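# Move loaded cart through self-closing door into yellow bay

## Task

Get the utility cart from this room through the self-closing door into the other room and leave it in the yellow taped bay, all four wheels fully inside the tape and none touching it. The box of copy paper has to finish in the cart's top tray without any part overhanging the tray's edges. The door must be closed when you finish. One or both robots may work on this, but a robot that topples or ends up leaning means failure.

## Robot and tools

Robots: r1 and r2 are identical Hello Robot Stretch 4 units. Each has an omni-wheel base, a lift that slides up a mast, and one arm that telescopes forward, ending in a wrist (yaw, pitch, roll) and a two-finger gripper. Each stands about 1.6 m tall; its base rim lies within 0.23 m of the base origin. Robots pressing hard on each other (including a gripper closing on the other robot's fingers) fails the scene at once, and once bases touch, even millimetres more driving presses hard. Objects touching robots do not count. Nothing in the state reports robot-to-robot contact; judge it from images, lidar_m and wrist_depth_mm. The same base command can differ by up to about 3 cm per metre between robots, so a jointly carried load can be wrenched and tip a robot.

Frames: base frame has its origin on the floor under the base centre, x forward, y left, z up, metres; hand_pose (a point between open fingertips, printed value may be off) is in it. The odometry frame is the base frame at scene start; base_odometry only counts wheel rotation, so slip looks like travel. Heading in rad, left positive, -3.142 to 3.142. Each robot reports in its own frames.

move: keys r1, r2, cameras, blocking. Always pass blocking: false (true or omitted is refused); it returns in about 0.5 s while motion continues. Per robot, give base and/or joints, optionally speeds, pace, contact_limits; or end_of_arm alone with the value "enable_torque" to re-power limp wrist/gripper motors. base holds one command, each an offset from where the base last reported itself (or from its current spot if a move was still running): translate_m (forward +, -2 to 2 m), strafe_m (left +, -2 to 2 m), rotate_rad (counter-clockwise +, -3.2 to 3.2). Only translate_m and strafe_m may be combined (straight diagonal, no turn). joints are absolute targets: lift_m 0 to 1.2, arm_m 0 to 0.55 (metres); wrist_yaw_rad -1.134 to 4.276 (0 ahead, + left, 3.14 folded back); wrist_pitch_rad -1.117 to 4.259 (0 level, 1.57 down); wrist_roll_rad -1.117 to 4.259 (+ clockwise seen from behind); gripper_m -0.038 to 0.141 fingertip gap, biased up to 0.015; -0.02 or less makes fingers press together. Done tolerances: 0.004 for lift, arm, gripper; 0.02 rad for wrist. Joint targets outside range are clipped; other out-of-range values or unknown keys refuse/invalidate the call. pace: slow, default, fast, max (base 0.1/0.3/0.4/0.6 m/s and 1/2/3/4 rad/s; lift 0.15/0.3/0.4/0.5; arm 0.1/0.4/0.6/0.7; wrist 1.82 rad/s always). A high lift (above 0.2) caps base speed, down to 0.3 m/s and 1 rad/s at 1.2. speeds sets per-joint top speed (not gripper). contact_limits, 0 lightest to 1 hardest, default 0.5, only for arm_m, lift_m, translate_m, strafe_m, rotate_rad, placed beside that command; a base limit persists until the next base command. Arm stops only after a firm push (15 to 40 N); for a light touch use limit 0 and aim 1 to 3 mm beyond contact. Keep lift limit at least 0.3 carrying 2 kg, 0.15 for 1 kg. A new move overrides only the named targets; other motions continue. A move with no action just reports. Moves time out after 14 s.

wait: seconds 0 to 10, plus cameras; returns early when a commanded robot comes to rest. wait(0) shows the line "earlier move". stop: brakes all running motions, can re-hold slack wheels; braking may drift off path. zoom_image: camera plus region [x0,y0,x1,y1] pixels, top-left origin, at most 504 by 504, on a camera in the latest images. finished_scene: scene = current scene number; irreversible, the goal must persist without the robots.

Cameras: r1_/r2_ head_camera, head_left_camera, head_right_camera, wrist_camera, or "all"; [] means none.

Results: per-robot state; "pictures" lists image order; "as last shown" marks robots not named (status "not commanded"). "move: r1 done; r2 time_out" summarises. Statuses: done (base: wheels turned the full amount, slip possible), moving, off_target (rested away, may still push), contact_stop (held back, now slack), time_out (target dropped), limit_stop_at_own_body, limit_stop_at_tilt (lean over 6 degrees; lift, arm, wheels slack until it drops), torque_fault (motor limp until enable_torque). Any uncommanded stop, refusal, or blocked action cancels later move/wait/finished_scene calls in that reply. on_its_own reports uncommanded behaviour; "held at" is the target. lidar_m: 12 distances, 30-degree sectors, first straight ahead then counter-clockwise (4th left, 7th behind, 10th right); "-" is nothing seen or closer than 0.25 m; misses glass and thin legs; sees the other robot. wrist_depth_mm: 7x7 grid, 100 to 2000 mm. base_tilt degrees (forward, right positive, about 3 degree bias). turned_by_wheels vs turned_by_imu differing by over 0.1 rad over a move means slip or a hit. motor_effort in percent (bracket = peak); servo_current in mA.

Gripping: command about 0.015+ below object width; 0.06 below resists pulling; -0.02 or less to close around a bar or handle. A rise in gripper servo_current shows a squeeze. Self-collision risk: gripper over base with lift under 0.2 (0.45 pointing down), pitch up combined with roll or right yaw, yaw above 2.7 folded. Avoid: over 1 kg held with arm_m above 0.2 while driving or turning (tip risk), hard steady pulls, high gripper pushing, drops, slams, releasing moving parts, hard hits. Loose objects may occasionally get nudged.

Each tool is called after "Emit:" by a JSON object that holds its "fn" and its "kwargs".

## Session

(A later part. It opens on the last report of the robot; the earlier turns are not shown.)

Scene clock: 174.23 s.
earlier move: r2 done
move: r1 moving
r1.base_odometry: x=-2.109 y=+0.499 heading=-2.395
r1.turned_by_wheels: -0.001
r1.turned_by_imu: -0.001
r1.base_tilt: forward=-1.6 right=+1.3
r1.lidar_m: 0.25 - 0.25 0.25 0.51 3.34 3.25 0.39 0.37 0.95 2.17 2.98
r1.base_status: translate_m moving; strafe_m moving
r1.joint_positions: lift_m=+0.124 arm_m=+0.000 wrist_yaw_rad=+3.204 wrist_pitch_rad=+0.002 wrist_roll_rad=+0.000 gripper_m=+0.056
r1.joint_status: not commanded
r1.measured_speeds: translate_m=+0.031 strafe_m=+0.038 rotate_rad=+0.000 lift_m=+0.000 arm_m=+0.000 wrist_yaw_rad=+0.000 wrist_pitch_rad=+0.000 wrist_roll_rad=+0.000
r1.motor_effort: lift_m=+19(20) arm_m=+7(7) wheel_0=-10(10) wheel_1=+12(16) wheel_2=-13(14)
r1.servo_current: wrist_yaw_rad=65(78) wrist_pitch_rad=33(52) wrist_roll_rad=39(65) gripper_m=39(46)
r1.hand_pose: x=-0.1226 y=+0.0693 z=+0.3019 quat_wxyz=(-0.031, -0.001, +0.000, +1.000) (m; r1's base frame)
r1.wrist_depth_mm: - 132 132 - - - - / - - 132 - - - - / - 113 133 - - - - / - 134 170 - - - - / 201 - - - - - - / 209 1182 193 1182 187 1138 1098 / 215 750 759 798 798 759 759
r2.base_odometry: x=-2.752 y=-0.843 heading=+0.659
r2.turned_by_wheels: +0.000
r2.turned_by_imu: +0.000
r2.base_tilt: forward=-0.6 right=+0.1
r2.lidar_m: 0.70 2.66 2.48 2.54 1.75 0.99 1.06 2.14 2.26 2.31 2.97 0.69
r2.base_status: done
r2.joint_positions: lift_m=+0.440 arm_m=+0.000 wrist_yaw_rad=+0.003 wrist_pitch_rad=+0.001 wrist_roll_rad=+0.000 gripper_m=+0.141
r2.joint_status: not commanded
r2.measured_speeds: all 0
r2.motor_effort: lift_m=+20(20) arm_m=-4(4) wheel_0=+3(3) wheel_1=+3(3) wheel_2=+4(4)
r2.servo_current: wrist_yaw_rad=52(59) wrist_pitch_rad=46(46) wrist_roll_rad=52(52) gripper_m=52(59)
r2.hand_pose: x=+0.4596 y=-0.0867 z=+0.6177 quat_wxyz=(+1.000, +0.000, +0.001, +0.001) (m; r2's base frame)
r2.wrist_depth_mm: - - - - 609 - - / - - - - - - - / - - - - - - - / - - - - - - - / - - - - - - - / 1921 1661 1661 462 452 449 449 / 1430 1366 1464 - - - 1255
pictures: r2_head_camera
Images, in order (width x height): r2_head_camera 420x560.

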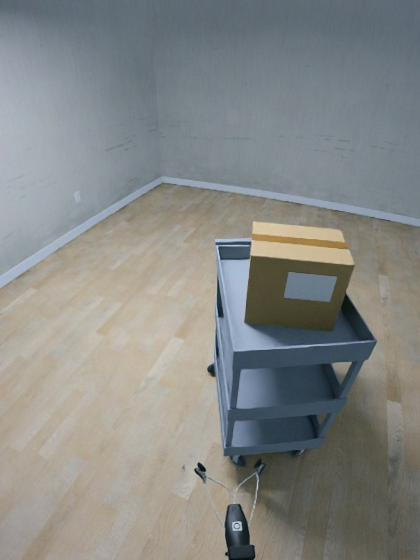

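Emit:
{"fn": "move", "kwargs": {"r2": {"base":{"rotate_rad":0.15},"joints":{"lift_m":0.66,"wrist_roll_rad":1.571}}, "blocking": false, "cameras": []}}

Emit:
{"fn": "wait", "kwargs": {"seconds": 2.5, "cameras": []}}

Emit:
{"fn": "move", "kwargs": {"r2": {"base":{"strafe_m":-0.32},"pace":"slow"}, "blocking": false, "cameras": []}}

Emit:
{"fn": "wait", "kwargs": {"seconds": 4, "cameras": ["r2_head_camera","r2_wrist_camera","r2_head_left_camera"]}}

Scene clock: 193.53 s.
earlier move: r1 done
move: r2 moving
r1.base_odometry: x=-2.063 y=-0.127 heading=-2.394
r1.turned_by_wheels: +0.001
r1.turned_by_imu: +0.006
r1.base_tilt: forward=-1.6 right=+1.2
r1.lidar_m: 0.83 0.25 0.25 - 0.25 0.29 3.67 1.09 0.99 2.45 2.69 0.80
r1.base_status: done
r1.joint_positions: lift_m=+0.124 arm_m=+0.000 wrist_yaw_rad=+3.196 wrist_pitch_rad=+0.002 wrist_roll_rad=+0.000 gripper_m=+0.056
r1.joint_status: not commanded
r1.measured_speeds: all 0
r1.motor_effort: lift_m=+20(20) arm_m=+5(5) wheel_0=-6(7) wheel_1=+10(10) wheel_2=-4(4)
r1.servo_current: wrist_yaw_rad=59(72) wrist_pitch_rad=33(46) wrist_roll_rad=33(59) gripper_m=46(46)
r1.hand_pose: x=-0.1219 y=+0.0715 z=+0.3019 quat_wxyz=(-0.027, -0.001, +0.000, +1.000) (m; r1's base frame)
r1.wrist_depth_mm: - 133 132 - - 293 203 / - 116 133 - - 296 204 / - 114 138 - - 300 208 / - 134 185 - - 303 208 / 205 - - - 1863 304 209 / 219 1205 194 1160 187 304 211 / 218 759 750 798 549 258 209
r2.base_odometry: x=-2.752 y=-0.843 heading=+0.806
r2.turned_by_wheels: +0.147
r2.turned_by_imu: +0.144
r2.base_tilt: forward=-0.7 right=+0.1
r2.lidar_m: 0.91 2.52 2.48 0.83 0.83 0.87 1.74 2.33 2.24 2.37 0.85 0.66
r2.base_status: rotate_rad moving
r2.joint_positions: lift_m=+0.478 arm_m=+0.000 wrist_yaw_rad=+0.002 wrist_pitch_rad=+0.001 wrist_roll_rad=+0.588 gripper_m=+0.141
r2.joint_status: lift_m moving; wrist_roll_rad moving
r2.measured_speeds: translate_m=+0.000 strafe_m=+0.000 rotate_rad=+0.124 lift_m=+0.146 arm_m=+0.000 wrist_yaw_rad=+0.000 wrist_pitch_rad=+0.000 wrist_roll_rad=+1.820
r2.motor_effort: lift_m=+23(24) arm_m=-4(4) wheel_0=-2(9) wheel_1=-1(9) wheel_2=-6(10)
r2.servo_current: wrist_yaw_rad=46(52) wrist_pitch_rad=39(46) wrist_roll_rad=124(124) gripper_m=52(52)
r2.hand_pose: x=+0.4596 y=-0.0867 z=+0.6556 quat_wxyz=(+0.957, +0.290, +0.001, +0.001) (m; r2's base frame)
r2.wrist_depth_mm: - - - - - 904 - / - - - - 904 - - / - - - - - - - / - - - - - - 404 / - - - - - 418 410 / - - - - 1397 203 - / - - - - 1281 1008 -
pictures: none
No camera images: "cameras" was empty.

Scene clock: 195.03 s.
earlier move: r2 done
r1.base_odometry: x=-2.063 y=-0.127 heading=-2.394
r1.turned_by_wheels: +0.000
r1.turned_by_imu: +0.000
r1.base_tilt: forward=-1.6 right=+1.3
r1.lidar_m: 0.83 0.28 0.25 - 0.25 0.28 3.69 1.08 1.01 2.44 2.69 0.80
r1.base_status: done
r1.joint_positions: lift_m=+0.124 arm_m=+0.000 wrist_yaw_rad=+3.196 wrist_pitch_rad=+0.002 wrist_roll_rad=+0.000 gripper_m=+0.056
r1.joint_status: not commanded
r1.measured_speeds: all 0
r1.motor_effort: lift_m=+19(20) arm_m=+5(5) wheel_0=-7(8) wheel_1=+10(10) wheel_2=-4(4)
r1.servo_current: wrist_yaw_rad=46(72) wrist_pitch_rad=39(52) wrist_roll_rad=39(65) gripper_m=46(52)
r1.hand_pose: x=-0.1219 y=+0.0715 z=+0.3019 quat_wxyz=(-0.027, -0.001, +0.000, +1.000) (m; r1's base frame)
r1.wrist_depth_mm: - 133 133 - - 291 204 / - 116 133 - - 293 206 / - 114 138 - - 300 208 / - 134 185 - - 303 209 / 205 - - - 1863 303 211 / 220 1182 193 1182 188 304 210 / 217 750 750 788 549 258 209
r2.base_odometry: x=-2.752 y=-0.843 heading=+0.808
r2.turned_by_wheels: +0.002
r2.turned_by_imu: +0.002
r2.base_tilt: forward=-0.7 right=+0.0
r2.lidar_m: 0.93 2.55 2.48 0.87 0.82 0.93 1.74 2.33 2.24 2.40 0.85 0.67
r2.base_status: done
r2.joint_positions: lift_m=+0.660 arm_m=+0.000 wrist_yaw_rad=+0.002 wrist_pitch_rad=+0.001 wrist_roll_rad=+1.569 gripper_m=+0.141
r2.joint_status: all done
r2.measured_speeds: all 0
r2.motor_effort: lift_m=+21(26) arm_m=-4(5) wheel_0=-4(9) wheel_1=-3(9) wheel_2=-6(10)
r2.servo_current: wrist_yaw_rad=59(59) wrist_pitch_rad=39(52) wrist_roll_rad=39(124) gripper_m=52(59)
r2.hand_pose: x=+0.4596 y=-0.0867 z=+0.8376 quat_wxyz=(+0.708, +0.706, +0.001, +0.001) (m; r2's base frame)
r2.wrist_depth_mm: - - 559 549 - - - / - - 591 585 - 424 418 / - - - - - 1576 1060 / - - - - - 1661 1182 / - - - - - 1618 1160 / - - - - - 1397 1160 / - - - - - 1808 1182
wait: 1.50 of 2.5 s (r2 has come to rest)
pictures: none
No camera images: "cameras" was empty.

Scene clock: 195.53 s.
move: r2 moving
r1: as last shown
r1.lidar_m: 0.86 0.27 0.25 - 0.25 0.28 3.68 1.07 1.01 2.42 2.68 0.82
r1.motor_effort: lift_m=+20(20) arm_m=+5(5) wheel_0=-7(7) wheel_1=+10(10) wheel_2=-4(4)
r1.servo_current: wrist_yaw_rad=59(65) wrist_pitch_rad=39(46) wrist_roll_rad=59(59) gripper_m=46(46)
r1.wrist_depth_mm: - 133 132 - - 291 204 / - 116 133 - - 294 205 / - 114 138 - - 297 207 / - 134 185 - - 301 208 / 204 - - - 1863 304 210 / 220 1205 194 1160 187 307 211 / 217 759 750 809 549 258 209
r2.base_odometry: x=-2.742 y=-0.853 heading=+0.808
r2.turned_by_wheels: +0.000
r2.turned_by_imu: +0.000
r2.base_tilt: forward=-0.7 right=+0.1
r2.lidar_m: 0.82 2.58 2.50 0.86 0.84 0.96 1.75 2.32 2.25 2.39 0.88 0.68
r2.base_status: strafe_m moving
r2.joint_positions: lift_m=+0.660 arm_m=+0.000 wrist_yaw_rad=+0.002 wrist_pitch_rad=+0.001 wrist_roll_rad=+1.569 gripper_m=+0.141
r2.joint_status: not commanded
r2.measured_speeds: translate_m=+0.000 strafe_m=-0.056 rotate_rad=-0.001 lift_m=+0.000 arm_m=+0.000 wrist_yaw_rad=+0.000 wrist_pitch_rad=+0.000 wrist_roll_rad=+0.000
r2.motor_effort: lift_m=+21(21) arm_m=-4(4) wheel_0=+8(12) wheel_1=-8(10) wheel_2=+0(3)
r2.servo_current: wrist_yaw_rad=46(52) wrist_pitch_rad=39(46) wrist_roll_rad=52(59) gripper_m=59(59)
r2.hand_pose: x=+0.4596 y=-0.0867 z=+0.8376 quat_wxyz=(+0.708, +0.706, +0.001, +0.001) (m; r2's base frame)
r2.wrist_depth_mm: - - 559 544 - - - / - - 591 574 - - 418 / - - - - - 1397 424 / - - - - - 1708 1160 / - - - - - 1618 1160 / - - - - - 1366 1182 / - - - - - 1808 1160
pictures: none
No camera images: "cameras" was empty.

Scene clock: 199.37 s.
earlier move: r2 done
r1.base_odometry: x=-2.063 y=-0.127 heading=-2.394
r1.turned_by_wheels: +0.000
r1.turned_by_imu: +0.000
r1.base_tilt: forward=-1.6 right=+1.3
r1.lidar_m: 1.63 0.27 0.25 - 0.25 0.30 3.67 1.09 0.98 2.43 2.70 1.07
r1.base_status: not commanded
r1.joint_positions: lift_m=+0.124 arm_m=+0.000 wrist_yaw_rad=+3.196 wrist_pitch_rad=+0.002 wrist_roll_rad=+0.000 gripper_m=+0.056
r1.joint_status: not commanded
r1.measured_speeds: all 0
r1.motor_effort: lift_m=+20(20) arm_m=+5(5) wheel_0=-7(8) wheel_1=+10(10) wheel_2=-4(4)
r1.servo_current: wrist_yaw_rad=39(72) wrist_pitch_rad=39(52) wrist_roll_rad=39(72) gripper_m=39(52)
r1.hand_pose: x=-0.1219 y=+0.0715 z=+0.3019 quat_wxyz=(-0.027, -0.001, +0.000, +1.000) (m; r1's base frame)
r1.wrist_depth_mm: - 133 132 - - 290 202 / - 116 132 - - 296 206 / - 114 138 - - 298 208 / - 134 185 - - 303 208 / 205 - - - 1921 306 209 / 219 1205 193 1229 187 304 210 / 217 741 750 788 544 257 209
r2.base_odometry: x=-2.521 y=-1.064 heading=+0.808
r2.turned_by_wheels: +0.000
r2.turned_by_imu: +0.000
r2.base_tilt: forward=-0.7 right=+0.1
r2.lidar_m: 0.62 2.81 2.75 1.15 1.10 1.82 1.94 2.04 1.98 2.13 3.05 0.65
r2.base_status: done
r2.joint_positions: lift_m=+0.660 arm_m=+0.000 wrist_yaw_rad=+0.002 wrist_pitch_rad=+0.001 wrist_roll_rad=+1.569 gripper_m=+0.141
r2.joint_status: not commanded
r2.measured_speeds: all 0
r2.motor_effort: lift_m=+21(21) arm_m=-4(5) wheel_0=+3(12) wheel_1=-5(10) wheel_2=+0(3)
r2.servo_current: wrist_yaw_rad=46(65) wrist_pitch_rad=39(46) wrist_roll_rad=46(59) gripper_m=46(59)
r2.hand_pose: x=+0.4596 y=-0.0867 z=+0.8376 quat_wxyz=(+0.708, +0.706, +0.001, +0.001) (m; r2's base frame)
r2.wrist_depth_mm: - - - - - 1756 - / - - 691 - - - - / - - 512 - - - - / - - 544 539 - - 397 / - - 580 564 - - 404 / - - 609 159 - 574 418 / - - - - - 1537 430
wait: 3.83 of 4 s (r2 has come to rest)
pictures: r2_head_camera, r2_head_left_camera, r2_wrist_camera
Images, in order (width x height): r2_head_camera 420x560, r2_head_left_camera 420x672, r2_wrist_camera 616x392.

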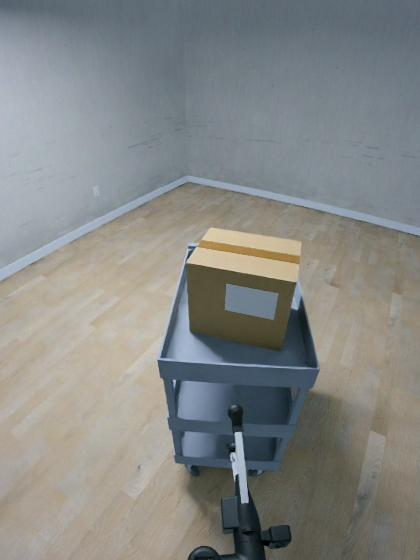

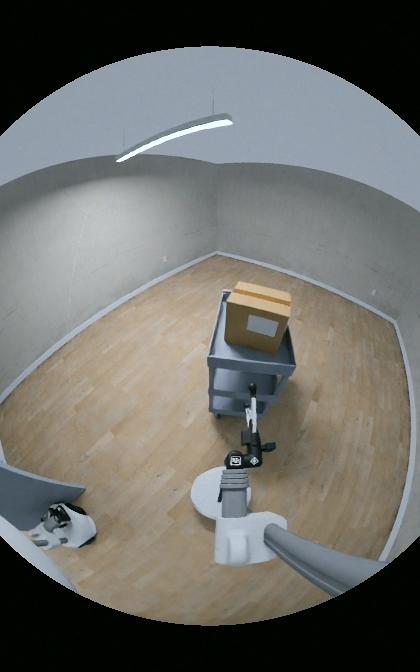

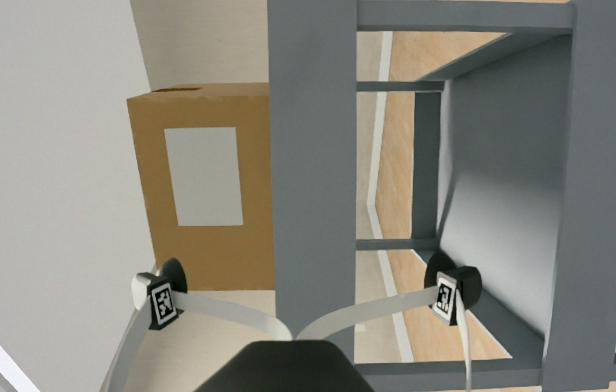

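Emit:
{"fn": "move", "kwargs": {"r2": {"base":{"translate_m":0.18},"pace":"slow","contact_limits":{"translate_m":0.1}}, "blocking": false, "cameras": []}}

Emit:
{"fn": "wait", "kwargs": {"seconds": 3.5, "cameras": ["r2_head_camera","r2_wrist_camera"]}}

Scene clock: 223.47 s.
move: r2 moving
r1: as last shown
r1.lidar_m: 1.63 0.25 0.25 - 0.25 0.28 3.67 1.08 1.01 2.38 2.70 1.08
r1.motor_effort: lift_m=+19(20) arm_m=+5(5) wheel_0=-7(8) wheel_1=+10(10) wheel_2=-4(4)
r1.servo_current: wrist_yaw_rad=52(52) wrist_pitch_rad=46(52) wrist_roll_rad=39(78) gripper_m=46(46)
r1.wrist_depth_mm: - 133 132 - - 293 203 / - 116 133 - - 294 206 / - 114 138 - - 300 207 / - 134 185 - - 301 208 / 204 - - - 1756 304 210 / 220 1229 194 1182 187 304 211 / 217 759 750 798 539 258 210
r2.base_odometry: x=-2.513 y=-1.055 heading=+0.808
r2.turned_by_wheels: +0.000
r2.turned_by_imu: +0.001
r2.base_tilt: forward=-0.7 right=+0.1
r2.lidar_m: 0.59 2.83 2.74 1.13 1.10 1.82 1.93 2.06 2.00 2.13 3.00 0.62
r2.base_status: translate_m moving
r2.joint_positions: lift_m=+0.660 arm_m=+0.000 wrist_yaw_rad=+0.002 wrist_pitch_rad=+0.001 wrist_roll_rad=+1.569 gripper_m=+0.141
r2.joint_status: not commanded
r2.measured_speeds: translate_m=+0.048 strafe_m=+0.000 rotate_rad=+0.000 lift_m=+0.000 arm_m=+0.000 wrist_yaw_rad=+0.000 wrist_pitch_rad=+0.000 wrist_roll_rad=+0.000
r2.motor_effort: lift_m=+21(21) arm_m=-4(4) wheel_0=+5(9) wheel_1=+7(7) wheel_2=-10(10)
r2.servo_current: wrist_yaw_rad=52(59) wrist_pitch_rad=39(46) wrist_roll_rad=59(59) gripper_m=46(59)
r2.contact_limits: translate_m 0.1
r2.hand_pose: x=+0.4596 y=-0.0867 z=+0.8376 quat_wxyz=(+0.708, +0.706, +0.001, +0.001) (m; r2's base frame)
r2.wrist_depth_mm: - - - - - 1983 - / - - 647 - - - - / - 517 504 - - - - / - - 539 389 - - 384 / - - 569 554 - - 394 / - - 591 159 - 569 404 / - - - - - 1708 415
pictures: none
No camera images: "cameras" was empty.

Scene clock: 226.07 s.
earlier move: r2 done
r1.base_odometry: x=-2.063 y=-0.127 heading=-2.394
r1.turned_by_wheels: +0.000
r1.turned_by_imu: +0.000
r1.base_tilt: forward=-1.6 right=+1.3
r1.lidar_m: 1.29 0.27 0.25 - 0.25 0.27 3.69 1.07 0.99 2.42 2.68 1.18
r1.base_status: not commanded
r1.joint_positions: lift_m=+0.124 arm_m=+0.000 wrist_yaw_rad=+3.196 wrist_pitch_rad=+0.002 wrist_roll_rad=+0.000 gripper_m=+0.056
r1.joint_status: not commanded
r1.measured_speeds: all 0
r1.motor_effort: lift_m=+20(20) arm_m=+5(5) wheel_0=-6(8) wheel_1=+10(10) wheel_2=-4(4)
r1.servo_current: wrist_yaw_rad=52(65) wrist_pitch_rad=39(52) wrist_roll_rad=39(78) gripper_m=33(46)
r1.hand_pose: x=-0.1219 y=+0.0715 z=+0.3019 quat_wxyz=(-0.027, -0.001, +0.000, +1.000) (m; r1's base frame)
r1.wrist_depth_mm: - 132 133 - - 293 203 / - 116 133 - - 296 204 / - 114 138 - - 300 207 / - 134 185 - - 301 208 / 205 - - - 1863 304 210 / 220 1182 194 1205 187 304 210 / 218 750 750 788 549 257 209
r2.base_odometry: x=-2.397 y=-0.934 heading=+0.808
r2.turned_by_wheels: +0.000
r2.turned_by_imu: +0.000
r2.base_tilt: forward=-0.7 right=+0.1
r2.lidar_m: 0.43 2.71 2.63 2.67 1.18 1.99 2.08 2.15 2.09 2.21 3.18 0.44
r2.base_status: done
r2.joint_positions: lift_m=+0.660 arm_m=+0.000 wrist_yaw_rad=+0.002 wrist_pitch_rad=+0.001 wrist_roll_rad=+1.569 gripper_m=+0.141
r2.joint_status: not commanded
r2.measured_speeds: all 0
r2.motor_effort: lift_m=+21(21) arm_m=-4(5) wheel_0=+3(9) wheel_1=+3(8) wheel_2=-6(10)
r2.servo_current: wrist_yaw_rad=46(59) wrist_pitch_rad=39(46) wrist_roll_rad=39(59) gripper_m=52(59)
r2.contact_limits: translate_m 0.1
r2.hand_pose: x=+0.4596 y=-0.0867 z=+0.8376 quat_wxyz=(+0.708, +0.706, +0.001, +0.001) (m; r2's base frame)
r2.wrist_depth_mm: - - - - - 1756 - / 329 329 327 - 208 - - / 355 345 343 - - 798 - / - 366 368 - - 798 - / - 389 392 - - - - / - 404 404 158 191 202 - / - - - - - 1708 -
wait: 2.60 of 3.5 s (r2 has come to rest)
pictures: r2_head_camera, r2_wrist_camera
Images, in order (width x height): r2_head_camera 420x560, r2_wrist_camera 616x392.

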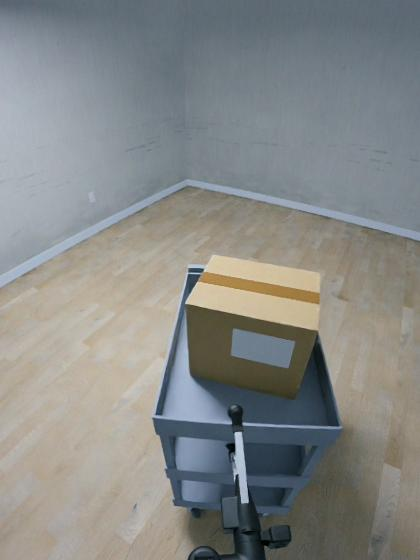

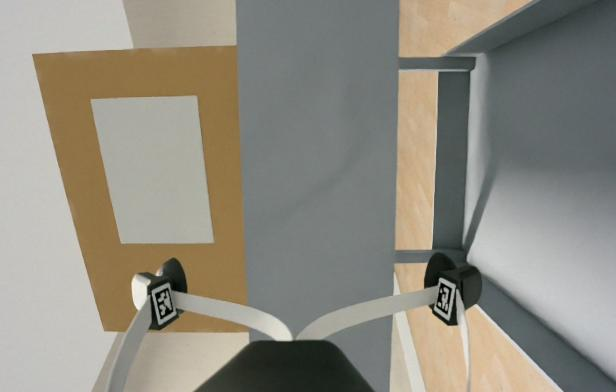

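Emit:
{"fn": "move", "kwargs": {"r2": {"base":{"translate_m":0.025},"pace":"slow","contact_limits":{"translate_m":0.1}}, "blocking": false, "cameras": []}}

Emit:
{"fn": "wait", "kwargs": {"seconds": 1.2, "cameras": []}}

Emit:
{"fn": "move", "kwargs": {"r2": {"joints":{"gripper_m":-0.035}}, "blocking": false, "cameras": []}}

Emit:
{"fn": "wait", "kwargs": {"seconds": 2.5, "cameras": ["r2_head_camera","r2_wrist_camera"]}}

Scene clock: 236.60 s.
move: r2 moving
r1: as last shown
r1.lidar_m: 1.25 0.26 0.25 - 0.25 0.31 3.68 1.07 1.00 2.43 2.69 1.18
r1.motor_effort: lift_m=+19(20) arm_m=+4(5) wheel_0=-7(7) wheel_1=+10(10) wheel_2=-4(4)
r1.servo_current: wrist_yaw_rad=59(65) wrist_pitch_rad=39(46) wrist_roll_rad=33(59) gripper_m=39(46)
r1.wrist_depth_mm: - 133 132 - - 293 202 / - 116 133 - - 296 206 / - 114 138 - - 298 207 / - 134 185 - - 304 209 / 205 - - - 1808 304 209 / 219 1205 194 1205 187 304 209 / 218 750 759 788 554 258 209
r2.base_odometry: x=-2.388 y=-0.925 heading=+0.808
r2.turned_by_wheels: +0.000
r2.turned_by_imu: +0.001
r2.base_tilt: forward=-0.7 right=+0.1
r2.lidar_m: 0.43 2.70 2.63 2.69 1.17 2.00 2.08 2.15 2.11 2.24 3.17 0.46
r2.base_status: translate_m moving
r2.joint_positions: lift_m=+0.660 arm_m=+0.000 wrist_yaw_rad=+0.002 wrist_pitch_rad=+0.001 wrist_roll_rad=+1.569 gripper_m=+0.141
r2.joint_status: not commanded
r2.measured_speeds: translate_m=+0.048 strafe_m=+0.000 rotate_rad=+0.000 lift_m=+0.000 arm_m=+0.000 wrist_yaw_rad=+0.000 wrist_pitch_rad=+0.000 wrist_roll_rad=+0.000
r2.motor_effort: lift_m=+21(21) arm_m=-4(4) wheel_0=+4(7) wheel_1=+4(7) wheel_2=-8(11)
r2.servo_current: wrist_yaw_rad=52(52) wrist_pitch_rad=46(46) wrist_roll_rad=46(52) gripper_m=59(59)
r2.contact_limits: translate_m 0.1
r2.hand_pose: x=+0.4596 y=-0.0867 z=+0.8376 quat_wxyz=(+0.708, +0.706, +0.001, +0.001) (m; r2's base frame)
r2.wrist_depth_mm: - - - - - 1808 - / 315 317 317 - - - - / 342 334 336 - - 778 - / - 355 355 - - 788 - / - 379 377 - - 798 - / - 394 392 158 190 202 - / - - - - - 1661 -
pictures: none
No camera images: "cameras" was empty.

Scene clock: 237.37 s.
earlier move: r2 done
r1.base_odometry: x=-2.063 y=-0.127 heading=-2.394
r1.turned_by_wheels: +0.000
r1.turned_by_imu: +0.000
r1.base_tilt: forward=-1.6 right=+1.2
r1.lidar_m: 1.25 0.28 0.25 - 0.25 0.29 3.68 1.07 1.01 2.38 2.71 1.20
r1.base_status: not commanded
r1.joint_positions: lift_m=+0.124 arm_m=+0.000 wrist_yaw_rad=+3.196 wrist_pitch_rad=+0.002 wrist_roll_rad=+0.000 gripper_m=+0.056
r1.joint_status: not commanded
r1.measured_speeds: all 0
r1.motor_effort: lift_m=+19(20) arm_m=+5(5) wheel_0=-7(7) wheel_1=+10(10) wheel_2=-4(4)
r1.servo_current: wrist_yaw_rad=39(72) wrist_pitch_rad=46(52) wrist_roll_rad=33(65) gripper_m=39(46)
r1.hand_pose: x=-0.1219 y=+0.0715 z=+0.3019 quat_wxyz=(-0.027, -0.001, +0.000, +1.000) (m; r1's base frame)
r1.wrist_depth_mm: - 133 132 - - 294 204 / - 116 133 - - 296 206 / - 114 138 - - 300 207 / - 134 185 - - 303 208 / 205 - - - 1808 304 210 / 219 1229 194 1160 188 307 210 / 217 750 741 798 554 258 210
r2.base_odometry: x=-2.380 y=-0.916 heading=+0.808
r2.turned_by_wheels: +0.000
r2.turned_by_imu: +0.000
r2.base_tilt: forward=-0.7 right=+0.1
r2.lidar_m: 0.41 2.72 2.62 2.69 1.19 2.00 2.13 2.16 2.08 2.23 3.20 0.44
r2.base_status: done
r2.joint_positions: lift_m=+0.660 arm_m=+0.000 wrist_yaw_rad=+0.002 wrist_pitch_rad=+0.001 wrist_roll_rad=+1.569 gripper_m=+0.141
r2.joint_status: not commanded
r2.measured_speeds: all 0
r2.motor_effort: lift_m=+21(21) arm_m=-4(4) wheel_0=+4(7) wheel_1=+4(7) wheel_2=-6(11)
r2.servo_current: wrist_yaw_rad=52(59) wrist_pitch_rad=46(46) wrist_roll_rad=59(59) gripper_m=46(59)
r2.contact_limits: translate_m 0.1
r2.hand_pose: x=+0.4596 y=-0.0867 z=+0.8376 quat_wxyz=(+0.708, +0.706, +0.001, +0.001) (m; r2's base frame)
r2.wrist_depth_mm: - - 293 178 178 1618 - / 303 306 300 182 - - - / 325 322 322 - - - - / 345 340 342 - - 798 - / - 364 364 - - 788 - / - 379 377 158 186 585 - / - - - - - 1808 -
wait: 0.77 of 1.2 s (r2 has come to rest)
pictures: none
No camera images: "cameras" was empty.

Scene clock: 237.87 s.
move: r2 moving
r1: as last shown
r1.base_tilt: forward=-1.6 right=+1.3
r1.lidar_m: 1.26 0.26 0.25 - 0.25 0.28 3.69 1.08 1.01 2.41 2.71 1.19
r1.motor_effort: lift_m=+20(20) arm_m=+4(5) wheel_0=-8(8) wheel_1=+10(10) wheel_2=-4(4)
r1.servo_current: wrist_yaw_rad=46(52) wrist_pitch_rad=46(46) wrist_roll_rad=52(59) gripper_m=46(46)
r1.wrist_depth_mm: - 133 133 - - 294 202 / - 116 132 - - 296 204 / - 114 138 - - 298 207 / - 134 185 - - 303 208 / 205 - - - 1863 304 209 / 219 1182 193 1182 187 306 209 / 218 759 750 798 549 258 209
r2.base_odometry: x=-2.380 y=-0.916 heading=+0.808
r2.turned_by_wheels: +0.000
r2.turned_by_imu: +0.000
r2.base_tilt: forward=-0.7 right=+0.1
r2.lidar_m: 0.42 2.70 2.63 2.68 1.19 1.98 2.10 2.18 2.10 2.25 3.18 0.43
r2.base_status: not commanded
r2.joint_positions: lift_m=+0.660 arm_m=+0.000 wrist_yaw_rad=+0.002 wrist_pitch_rad=+0.001 wrist_roll_rad=+1.569 gripper_m=+0.130
r2.joint_status: gripper_m moving
r2.measured_speeds: all 0
r2.motor_effort: lift_m=+21(21) arm_m=-4(5) wheel_0=+3(4) wheel_1=+4(4) wheel_2=-6(6)
r2.servo_current: wrist_yaw_rad=46(52) wrist_pitch_rad=39(46) wrist_roll_rad=46(59) gripper_m=91(98)
r2.contact_limits: translate_m 0.1
r2.hand_pose: x=+0.4596 y=-0.0867 z=+0.8376 quat_wxyz=(+0.708, +0.706, +0.001, +0.001) (m; r2's base frame)
r2.wrist_depth_mm: - - 294 178 178 1661 - / 303 304 298 182 - - - / 325 324 322 - - - - / 345 343 342 - - 788 - / - 366 357 - - - - / - 379 201 - 191 591 - / - - - - - 1863 -
pictures: none
No camera images: "cameras" was empty.

Scene clock: 240.03 s.
earlier move: r2 done
r1.base_odometry: x=-2.063 y=-0.127 heading=-2.394
r1.turned_by_wheels: +0.000
r1.turned_by_imu: +0.000
r1.base_tilt: forward=-1.6 right=+1.3
r1.lidar_m: 1.24 0.26 0.25 - 0.25 0.29 3.70 1.05 0.98 2.45 2.70 1.20
r1.base_status: not commanded
r1.joint_positions: lift_m=+0.124 arm_m=+0.000 wrist_yaw_rad=+3.196 wrist_pitch_rad=+0.002 wrist_roll_rad=+0.000 gripper_m=+0.056
r1.joint_status: not commanded
r1.measured_speeds: all 0
r1.motor_effort: lift_m=+19(20) arm_m=+5(5) wheel_0=-6(8) wheel_1=+10(10) wheel_2=-4(4)
r1.servo_current: wrist_yaw_rad=39(65) wrist_pitch_rad=33(52) wrist_roll_rad=59(65) gripper_m=46(46)
r1.hand_pose: x=-0.1219 y=+0.0715 z=+0.3019 quat_wxyz=(-0.027, -0.001, +0.000, +1.000) (m; r1's base frame)
r1.wrist_depth_mm: - 133 132 - - 293 203 / - 116 133 - - 296 205 / - 114 138 - - 298 208 / - 134 185 - - 301 208 / 205 - - - 1863 306 209 / 219 1182 193 1160 187 304 211 / 218 750 750 798 544 258 209
r2.base_odometry: x=-2.380 y=-0.916 heading=+0.808
r2.turned_by_wheels: +0.000
r2.turned_by_imu: +0.000
r2.base_tilt: forward=-0.7 right=+0.1
r2.lidar_m: 0.39 2.72 2.63 2.70 1.21 2.00 2.11 2.16 2.10 2.23 3.19 0.41
r2.base_status: not commanded
r2.joint_positions: lift_m=+0.660 arm_m=+0.000 wrist_yaw_rad=+0.002 wrist_pitch_rad=+0.008 wrist_roll_rad=+1.570 gripper_m=-0.033
r2.joint_status: all done
r2.measured_speeds: all 0
r2.motor_effort: lift_m=+21(21) arm_m=-4(5) wheel_0=+1(4) wheel_1=+3(4) wheel_2=-2(6)
r2.servo_current: wrist_yaw_rad=46(59) wrist_pitch_rad=52(52) wrist_roll_rad=46(59) gripper_m=208(449)
r2.contact_limits: translate_m 0.1
r2.hand_pose: x=+0.4595 y=-0.0867 z=+0.8355 quat_wxyz=(+0.707, +0.707, +0.004, -0.002) (m; r2's base frame)
r2.wrist_depth_mm: 272 274 159 160 - 1499 - / 279 282 161 163 - - - / 294 296 165 166 - 778 - / 307 312 168 169 - 778 - / 329 329 171 172 - - - / 353 342 175 176 171 160 - / - - 368 - - 1576 -
wait: 2.17 of 2.5 s (r2 has come to rest)
pictures: r2_head_camera, r2_wrist_camera
Images, in order (width x height): r2_head_camera 420x560, r2_wrist_camera 616x392.

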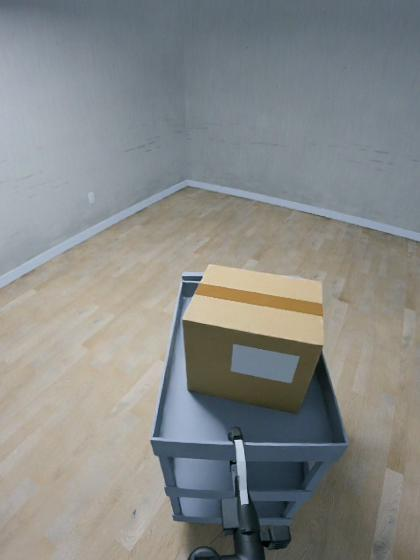

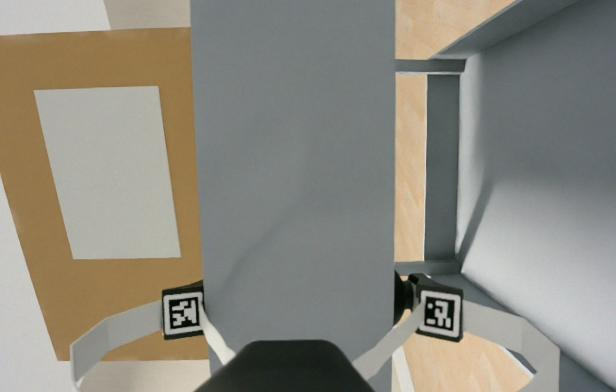

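Emit:
{"fn": "move", "kwargs": {"r1": {"base":{"strafe_m":0.12},"pace":"slow","contact_limits":{"strafe_m":0.35}}, "r2": {"base":{"translate_m":-0.25},"pace":"slow","contact_limits":{"translate_m":0.6}}, "blocking": false, "cameras": []}}

Emit:
{"fn": "wait", "kwargs": {"seconds": 3, "cameras": []}}

Emit:
{"fn": "wait", "kwargs": {"seconds": 2, "cameras": ["r2_head_camera","r2_wrist_camera","r1_head_left_camera"]}}

Scene clock: 265.53 s.
move: r1 moving; r2 moving
r1.base_odometry: x=-2.054 y=-0.137 heading=-2.394
r1.turned_by_wheels: +0.000
r1.turned_by_imu: -0.001
r1.base_tilt: forward=-1.6 right=+1.3
r1.lidar_m: 1.28 0.26 0.25 - 0.25 0.26 3.68 3.74 0.99 2.43 2.71 1.20
r1.base_status: strafe_m moving
r1.joint_positions: lift_m=+0.124 arm_m=+0.000 wrist_yaw_rad=+3.196 wrist_pitch_rad=+0.002 wrist_roll_rad=+0.000 gripper_m=+0.056
r1.joint_status: not commanded
r1.measured_speeds: translate_m=+0.000 strafe_m=+0.055 rotate_rad=+0.000 lift_m=+0.000 arm_m=+0.000 wrist_yaw_rad=+0.000 wrist_pitch_rad=+0.000 wrist_roll_rad=+0.000
r1.motor_effort: lift_m=+19(20) arm_m=+5(5) wheel_0=-14(16) wheel_1=+12(14) wheel_2=-1(3)
r1.servo_current: wrist_yaw_rad=59(65) wrist_pitch_rad=39(52) wrist_roll_rad=46(59) gripper_m=46(46)
r1.contact_limits: strafe_m 0.35
r1.hand_pose: x=-0.1219 y=+0.0715 z=+0.3019 quat_wxyz=(-0.027, -0.001, +0.000, +1.000) (m; r1's base frame)
r1.wrist_depth_mm: - 132 133 - - 282 198 / - 116 132 - - 285 201 / - 114 138 - - 290 203 / - 134 185 - - 291 204 / 205 - - - 1618 293 206 / 220 1229 194 1182 187 296 206 / 218 750 750 798 512 234 205
r2.base_odometry: x=-2.388 y=-0.925 heading=+0.808
r2.turned_by_wheels: +0.000
r2.turned_by_imu: +0.000
r2.base_tilt: forward=-0.6 right=+0.1
r2.lidar_m: 0.40 2.72 2.64 2.68 1.19 1.98 2.08 2.15 2.10 2.22 3.19 0.42
r2.base_status: translate_m moving
r2.joint_positions: lift_m=+0.660 arm_m=+0.000 wrist_yaw_rad=+0.002 wrist_pitch_rad=+0.008 wrist_roll_rad=+1.570 gripper_m=-0.033
r2.joint_status: not commanded
r2.measured_speeds: translate_m=-0.048 strafe_m=+0.000 rotate_rad=-0.001 lift_m=+0.000 arm_m=+0.000 wrist_yaw_rad=+0.000 wrist_pitch_rad=+0.001 wrist_roll_rad=+0.000
r2.motor_effort: lift_m=+21(22) arm_m=-4(4) wheel_0=-7(10) wheel_1=-7(8) wheel_2=+14(15)
r2.servo_current: wrist_yaw_rad=39(59) wrist_pitch_rad=52(59) wrist_roll_rad=46(52) gripper_m=215(215)
r2.contact_limits: translate_m 0.6
r2.hand_pose: x=+0.4595 y=-0.0867 z=+0.8355 quat_wxyz=(+0.707, +0.707, +0.004, -0.002) (m; r2's base frame)
r2.wrist_depth_mm: 273 - 160 161 - 1618 - / 281 283 163 163 - - - / 294 297 166 166 - 778 - / 310 312 169 170 - 778 - / 327 329 172 173 - 788 - / 351 340 175 176 171 161 - / - - 370 - - 1576 -
pictures: none
No camera images: "cameras" was empty.

Scene clock: 267.37 s.
earlier move: r1 done; r2 moving
r1.base_odometry: x=-1.982 y=-0.214 heading=-2.394
r1.turned_by_wheels: +0.001
r1.turned_by_imu: +0.001
r1.base_tilt: forward=-1.6 right=+1.2
r1.lidar_m: 1.51 0.35 0.25 - 0.25 0.25 0.47 3.73 1.08 2.45 2.83 1.13
r1.base_status: done
r1.joint_positions: lift_m=+0.124 arm_m=+0.000 wrist_yaw_rad=+3.196 wrist_pitch_rad=+0.002 wrist_roll_rad=+0.000 gripper_m=+0.056
r1.joint_status: not commanded
r1.measured_speeds: all 0
r1.motor_effort: lift_m=+20(20) arm_m=+5(5) wheel_0=-7(19) wheel_1=+10(14) wheel_2=+0(3)
r1.servo_current: wrist_yaw_rad=59(72) wrist_pitch_rad=52(52) wrist_roll_rad=46(65) gripper_m=39(46)
r1.contact_limits: strafe_m 0.35
r1.hand_pose: x=-0.1219 y=+0.0715 z=+0.3019 quat_wxyz=(-0.027, -0.001, +0.000, +1.000) (m; r1's base frame)
r1.wrist_depth_mm: - 133 133 - 394 238 183 / - 116 133 - 402 239 185 / - 114 138 - 407 242 187 / - 134 185 - 407 242 187 / 205 - - - 377 244 188 / 220 1205 194 1182 188 245 188 / 217 759 741 153 382 208 188
r2.base_odometry: x=-2.506 y=-1.048 heading=+0.808
r2.turned_by_wheels: +0.000
r2.turned_by_imu: +0.000
r2.base_tilt: forward=-0.6 right=+0.0
r2.lidar_m: 0.40 2.79 2.74 1.30 1.16 1.84 1.94 2.03 1.99 2.13 3.02 0.40
r2.base_status: translate_m moving
r2.joint_positions: lift_m=+0.660 arm_m=+0.000 wrist_yaw_rad=+0.002 wrist_pitch_rad=+0.008 wrist_roll_rad=+1.570 gripper_m=-0.033
r2.joint_status: not commanded
r2.measured_speeds: translate_m=-0.101 strafe_m=-0.001 rotate_rad=-0.002 lift_m=+0.000 arm_m=+0.000 wrist_yaw_rad=+0.000 wrist_pitch_rad=+0.000 wrist_roll_rad=+0.000
r2.motor_effort: lift_m=+21(22) arm_m=-4(5) wheel_0=-6(11) wheel_1=-6(10) wheel_2=+10(16)
r2.servo_current: wrist_yaw_rad=46(59) wrist_pitch_rad=59(59) wrist_roll_rad=39(52) gripper_m=195(215)
r2.contact_limits: translate_m 0.6
r2.hand_pose: x=+0.4595 y=-0.0867 z=+0.8355 quat_wxyz=(+0.707, +0.707, +0.004, -0.002) (m; r2's base frame)
r2.wrist_depth_mm: 273 - 159 160 - 1499 - / 279 281 162 162 - - - / 293 296 165 166 - 768 - / 307 314 169 169 - 778 - / 327 329 172 172 - - - / 351 342 175 176 171 158 - / - - 370 - - 1576 -
wait: 1.83 of 3 s (r1 has come to rest)
pictures: none
No camera images: "cameras" was empty.

Scene clock: 268.83 s.
earlier move: r2 done
r1.base_odometry: x=-1.982 y=-0.214 heading=-2.394
r1.turned_by_wheels: +0.000
r1.turned_by_imu: +0.000
r1.base_tilt: forward=-1.6 right=+1.3
r1.lidar_m: 1.49 0.34 0.25 - 0.25 0.25 0.51 3.75 1.09 2.43 2.83 1.11
r1.base_status: done
r1.joint_positions: lift_m=+0.124 arm_m=+0.000 wrist_yaw_rad=+3.196 wrist_pitch_rad=+0.002 wrist_roll_rad=+0.000 gripper_m=+0.056
r1.joint_status: not commanded
r1.measured_speeds: all 0
r1.motor_effort: lift_m=+19(20) arm_m=+5(5) wheel_0=-7(19) wheel_1=+10(14) wheel_2=+0(3)
r1.servo_current: wrist_yaw_rad=59(72) wrist_pitch_rad=46(52) wrist_roll_rad=39(65) gripper_m=46(46)
r1.contact_limits: strafe_m 0.35
r1.hand_pose: x=-0.1219 y=+0.0715 z=+0.3019 quat_wxyz=(-0.027, -0.001, +0.000, +1.000) (m; r1's base frame)
r1.wrist_depth_mm: - 133 133 - 394 237 183 / - 116 132 - 402 240 185 / - 114 138 - 407 241 186 / - 134 185 - 407 242 187 / 205 - - - 379 246 188 / 220 1229 194 1205 187 245 187 / 219 750 750 154 382 207 187
r2.base_odometry: x=-2.552 y=-1.096 heading=+0.808
r2.turned_by_wheels: +0.000
r2.turned_by_imu: +0.001
r2.base_tilt: forward=-0.6 right=+0.1
r2.lidar_m: 0.38 2.85 2.77 1.22 1.13 1.76 1.89 2.02 1.96 2.11 2.99 0.41
r2.base_status: done
r2.joint_positions: lift_m=+0.660 arm_m=+0.000 wrist_yaw_rad=+0.002 wrist_pitch_rad=+0.008 wrist_roll_rad=+1.570 gripper_m=-0.033
r2.joint_status: not commanded
r2.measured_speeds: all 0
r2.motor_effort: lift_m=+21(22) arm_m=-4(5) wheel_0=-4(11) wheel_1=-4(10) wheel_2=+7(16)
r2.servo_current: wrist_yaw_rad=46(59) wrist_pitch_rad=52(59) wrist_roll_rad=52(52) gripper_m=195(215)
r2.contact_limits: translate_m 0.6
r2.hand_pose: x=+0.4595 y=-0.0867 z=+0.8355 quat_wxyz=(+0.707, +0.707, +0.004, -0.002) (m; r2's base frame)
r2.wrist_depth_mm: 271 272 158 158 - 1499 - / 278 282 160 161 - - - / 291 294 164 164 - - - / 310 312 167 168 - 778 - / 327 329 171 171 - - - / 353 342 175 175 171 161 - / - - 373 - - 1537 -
wait: 1.47 of 2 s (r2 has come to rest)
pictures: r1_head_left_camera, r2_head_camera, r2_wrist_camera
Images, in order (width x height): r1_head_left_camera 420x672, r2_head_camera 420x560, r2_wrist_camera 616x392.

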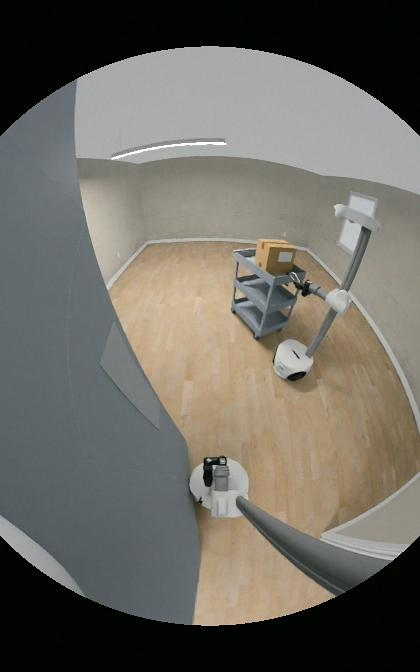

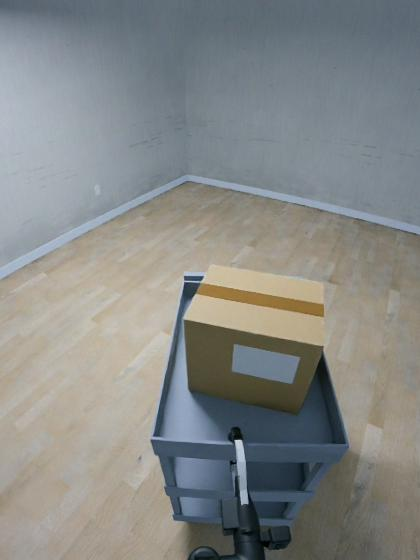

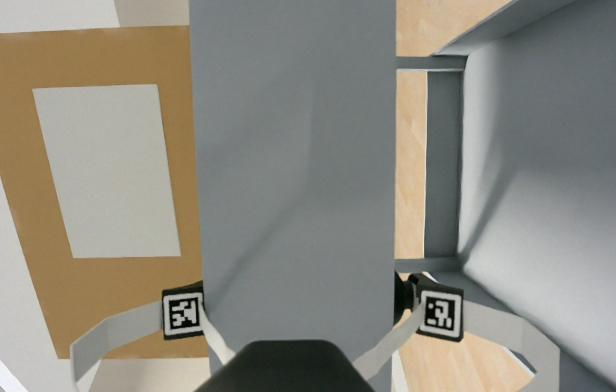

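Emit:
{"fn": "move", "kwargs": {"r2": {"base":{"rotate_rad":-0.25},"pace":"slow","contact_limits":{"rotate_rad":0.6}}, "blocking": false, "cameras": []}}

Emit:
{"fn": "wait", "kwargs": {"seconds": 2, "cameras": []}}

Emit:
{"fn": "move", "kwargs": {"r2": {"base":{"translate_m":-0.4,"strafe_m":0.12},"pace":"slow","contact_limits":{"translate_m":0.6}}, "blocking": false, "cameras": []}}

Emit:
{"fn": "wait", "kwargs": {"seconds": 6, "cameras": ["r2_head_camera","r2_head_left_camera","r1_head_left_camera"]}}

Scene clock: 276.10 s.
move: r2 moving
r1: as last shown
r1.lidar_m: 1.56 0.34 0.25 - 0.25 0.25 0.48 3.73 1.09 2.44 2.84 1.12
r1.motor_effort: lift_m=+19(20) arm_m=+5(5) wheel_0=-7(7) wheel_1=+9(10) wheel_2=+0(0)
r1.servo_current: wrist_yaw_rad=65(65) wrist_pitch_rad=46(46) wrist_roll_rad=52(65) gripper_m=39(46)
r1.contact_limits: strafe_m 0.35
r1.wrist_depth_mm: - 133 132 - 397 238 183 / - 116 132 - 397 240 185 / - 114 138 - 407 242 186 / - 134 185 - 410 243 186 / 205 - - - 377 245 189 / 220 1229 194 1205 186 245 187 / 218 750 741 153 382 207 189
r2.base_odometry: x=-2.552 y=-1.096 heading=+0.684
r2.turned_by_wheels: -0.124
r2.turned_by_imu: -0.119
r2.base_tilt: forward=-0.6 right=+0.0
r2.lidar_m: 0.38 0.40 2.77 1.26 1.14 1.79 1.82 2.10 1.98 2.01 2.64 0.43
r2.base_status: rotate_rad moving
r2.joint_positions: lift_m=+0.660 arm_m=+0.000 wrist_yaw_rad=+0.012 wrist_pitch_rad=+0.008 wrist_roll_rad=+1.570 gripper_m=-0.033
r2.joint_status: not commanded
r2.measured_speeds: translate_m=-0.001 strafe_m=+0.000 rotate_rad=-0.498 lift_m=+0.000 arm_m=+0.000 wrist_yaw_rad=+0.000 wrist_pitch_rad=+0.000 wrist_roll_rad=+0.000
r2.motor_effort: lift_m=+21(21) arm_m=-4(5) wheel_0=+20(20) wheel_1=+8(10) wheel_2=+15(16)
r2.servo_current: wrist_yaw_rad=72(85) wrist_pitch_rad=52(52) wrist_roll_rad=39(52) gripper_m=195(202)
r2.contact_limits: rotate_rad 0.6
r2.hand_pose: x=+0.4604 y=-0.0838 z=+0.8355 quat_wxyz=(+0.707, +0.707, +0.007, +0.001) (m; r2's base frame)
r2.wrist_depth_mm: - - 173 175 - 1499 433 / 293 294 174 175 - - - / 301 303 174 176 - 778 - / 312 315 175 175 - 788 - / 324 325 175 176 - 778 - / 336 332 175 176 174 159 - / 351 351 353 - - 1618 -
pictures: none
No camera images: "cameras" was empty.

Scene clock: 276.90 s.
earlier move: r2 done
r1.base_odometry: x=-1.982 y=-0.214 heading=-2.394
r1.turned_by_wheels: +0.000
r1.turned_by_imu: +0.000
r1.base_tilt: forward=-1.6 right=+1.3
r1.lidar_m: 1.62 0.35 0.25 - 0.25 0.25 0.51 3.75 1.10 2.48 2.83 1.14
r1.base_status: not commanded
r1.joint_positions: lift_m=+0.124 arm_m=+0.000 wrist_yaw_rad=+3.196 wrist_pitch_rad=+0.002 wrist_roll_rad=+0.000 gripper_m=+0.056
r1.joint_status: not commanded
r1.measured_speeds: all 0
r1.motor_effort: lift_m=+19(20) arm_m=+4(5) wheel_0=-7(7) wheel_1=+9(10) wheel_2=+0(0)
r1.servo_current: wrist_yaw_rad=39(65) wrist_pitch_rad=39(52) wrist_roll_rad=52(65) gripper_m=39(52)
r1.contact_limits: strafe_m 0.35
r1.hand_pose: x=-0.1219 y=+0.0715 z=+0.3019 quat_wxyz=(-0.027, -0.001, +0.000, +1.000) (m; r1's base frame)
r1.wrist_depth_mm: - 133 133 - 397 237 183 / - 116 133 - 402 239 185 / - 114 138 - 402 241 186 / - 134 185 - 404 244 187 / 204 - - - 377 245 187 / 219 1205 193 1205 187 245 189 / 217 768 750 153 382 208 187
r2.base_odometry: x=-2.552 y=-1.097 heading=+0.559
r2.turned_by_wheels: -0.125
r2.turned_by_imu: -0.122
r2.base_tilt: forward=-0.7 right=+0.0
r2.lidar_m: 0.33 0.37 2.76 2.79 1.13 1.78 1.75 2.17 1.97 1.98 2.39 0.44
r2.base_status: done
r2.joint_positions: lift_m=+0.660 arm_m=+0.000 wrist_yaw_rad=-0.004 wrist_pitch_rad=+0.008 wrist_roll_rad=+1.571 gripper_m=-0.033
r2.joint_status: not commanded
r2.measured_speeds: all 0
r2.motor_effort: lift_m=+21(21) arm_m=-4(5) wheel_0=+3(20) wheel_1=+6(10) wheel_2=+1(16)
r2.servo_current: wrist_yaw_rad=52(85) wrist_pitch_rad=52(59) wrist_roll_rad=52(52) gripper_m=163(202)
r2.contact_limits: rotate_rad 0.6
r2.hand_pose: x=+0.4590 y=-0.0885 z=+0.8355 quat_wxyz=(+0.707, +0.707, +0.002, -0.004) (m; r2's base frame)
r2.wrist_depth_mm: - - - - - 1576 1138 / - - - - - 1576 442 / 336 336 338 - - 1661 - / 330 330 334 - - - - / 327 325 185 182 - - - / 319 320 177 175 176 161 - / 319 317 319 - - 691 -
wait: 0.80 of 2 s (r2 has come to rest)
pictures: none
No camera images: "cameras" was empty.

Scene clock: 277.40 s.
move: r2 moving
r1: as last shown
r1.base_tilt: forward=-1.6 right=+1.2
r1.lidar_m: 1.62 0.36 0.25 - 0.25 0.25 0.48 3.75 1.09 2.44 2.81 1.12
r1.servo_current: wrist_yaw_rad=46(59) wrist_pitch_rad=39(46) wrist_roll_rad=52(72) gripper_m=39(46)
r1.contact_limits: strafe_m 0.35
r1.wrist_depth_mm: - 133 133 - 397 237 183 / - 116 133 - 399 241 184 / - 114 138 - 399 241 186 / - 134 185 - 407 242 186 / 206 - - - 379 245 187 / 220 1205 193 1160 188 245 188 / 218 750 759 153 379 208 188
r2.base_odometry: x=-2.565 y=-1.100 heading=+0.559
r2.turned_by_wheels: +0.000
r2.turned_by_imu: +0.000
r2.base_tilt: forward=-0.6 right=+0.1
r2.lidar_m: 0.33 0.35 2.77 2.80 1.11 1.75 1.77 2.16 1.96 1.97 2.39 0.42
r2.base_status: translate_m moving; strafe_m moving
r2.joint_positions: lift_m=+0.660 arm_m=+0.000 wrist_yaw_rad=-0.002 wrist_pitch_rad=+0.008 wrist_roll_rad=+1.571 gripper_m=-0.033
r2.joint_status: not commanded
r2.measured_speeds: translate_m=-0.049 strafe_m=+0.015 rotate_rad=+0.001 lift_m=+0.000 arm_m=+0.000 wrist_yaw_rad=+0.004 wrist_pitch_rad=+0.000 wrist_roll_rad=+0.000
r2.motor_effort: lift_m=+21(21) arm_m=-4(4) wheel_0=-6(11) wheel_1=-5(6) wheel_2=+12(12)
r2.servo_current: wrist_yaw_rad=46(59) wrist_pitch_rad=59(59) wrist_roll_rad=46(52) gripper_m=169(176)
r2.contact_limits: translate_m 0.6
r2.hand_pose: x=+0.4592 y=-0.0880 z=+0.8355 quat_wxyz=(+0.707, +0.707, +0.002, -0.004) (m; r2's base frame)
r2.wrist_depth_mm: - - - - - 1576 1078 / - - - - - 1537 427 / 332 334 336 - - 1808 - / 325 329 330 - - - - / 324 327 185 182 - - - / 322 322 177 176 175 161 - / 317 320 322 - - - -
pictures: none
No camera images: "cameras" was empty.

Scene clock: 282.33 s.
earlier move: r2 done
r1.base_odometry: x=-1.982 y=-0.214 heading=-2.394
r1.turned_by_wheels: +0.000
r1.turned_by_imu: +0.000
r1.base_tilt: forward=-1.6 right=+1.3
r1.lidar_m: 1.56 0.32 0.25 - 0.25 0.25 0.51 3.77 1.10 2.42 0.80 0.84
r1.base_status: not commanded
r1.joint_positions: lift_m=+0.124 arm_m=+0.000 wrist_yaw_rad=+3.196 wrist_pitch_rad=+0.002 wrist_roll_rad=+0.000 gripper_m=+0.056
r1.joint_status: not commanded
r1.measured_speeds: all 0
r1.motor_effort: lift_m=+20(20) arm_m=+5(5) wheel_0=-6(7) wheel_1=+10(10) wheel_2=+0(0)
r1.servo_current: wrist_yaw_rad=46(72) wrist_pitch_rad=33(52) wrist_roll_rad=39(72) gripper_m=46(46)
r1.contact_limits: strafe_m 0.35
r1.hand_pose: x=-0.1219 y=+0.0715 z=+0.3019 quat_wxyz=(-0.027, -0.001, +0.000, +1.000) (m; r1's base frame)
r1.wrist_depth_mm: - 133 132 - 394 236 183 / - 116 133 - 399 240 185 / - 114 138 - 402 242 186 / - 134 185 - 407 243 186 / 204 - - - 377 244 188 / 220 1229 194 1205 187 245 188 / 219 759 759 153 382 208 187
r2.base_odometry: x=-2.955 y=-1.207 heading=+0.558
r2.turned_by_wheels: -0.001
r2.turned_by_imu: -0.003
r2.base_tilt: forward=-0.7 right=+0.1
r2.lidar_m: 0.38 3.13 2.78 0.92 0.82 1.38 1.37 1.63 1.95 1.97 2.38 0.41
r2.base_status: done
r2.joint_positions: lift_m=+0.660 arm_m=+0.000 wrist_yaw_rad=-0.005 wrist_pitch_rad=+0.008 wrist_roll_rad=+1.571 gripper_m=-0.033
r2.joint_status: not commanded
r2.measured_speeds: all 0
r2.motor_effort: lift_m=+21(22) arm_m=-4(5) wheel_0=-9(15) wheel_1=-6(9) wheel_2=+3(15)
r2.servo_current: wrist_yaw_rad=46(59) wrist_pitch_rad=52(59) wrist_roll_rad=52(59) gripper_m=182(182)
r2.contact_limits: translate_m 0.6
r2.hand_pose: x=+0.4589 y=-0.0888 z=+0.8355 quat_wxyz=(+0.707, +0.707, +0.001, -0.005) (m; r2's base frame)
r2.wrist_depth_mm: 281 - 165 166 166 1618 - / 287 289 167 167 168 - - / 298 301 169 169 170 768 - / 310 314 171 171 - - - / 332 327 173 172 174 - - / 353 340 175 175 177 160 - / - 364 364 - - 1618 -
wait: 4.93 of 6 s (r2 has come to rest)
pictures: r1_head_left_camera, r2_head_camera, r2_head_left_camera
Images, in order (width x height): r1_head_left_camera 420x672, r2_head_camera 420x560, r2_head_left_camera 420x672.

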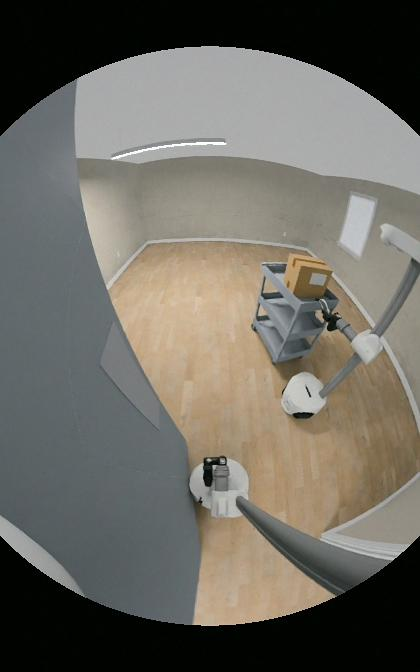

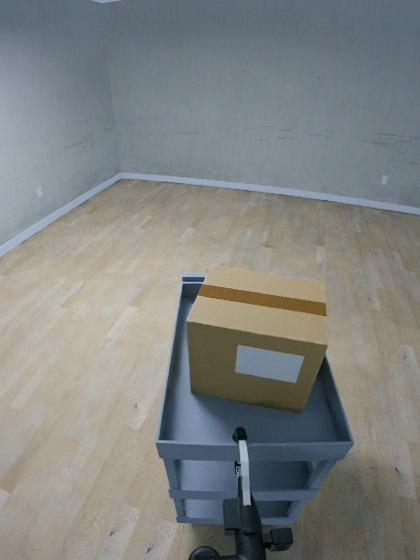

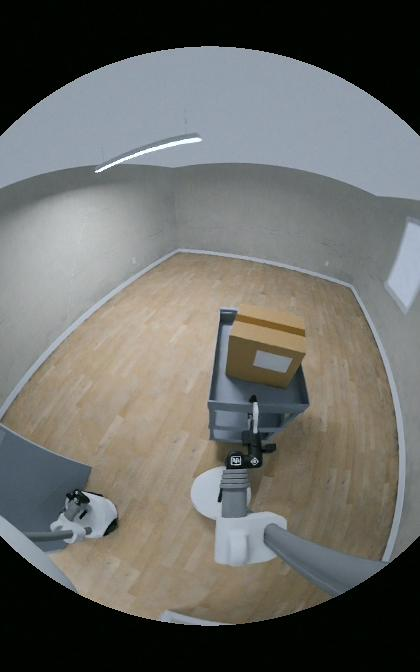

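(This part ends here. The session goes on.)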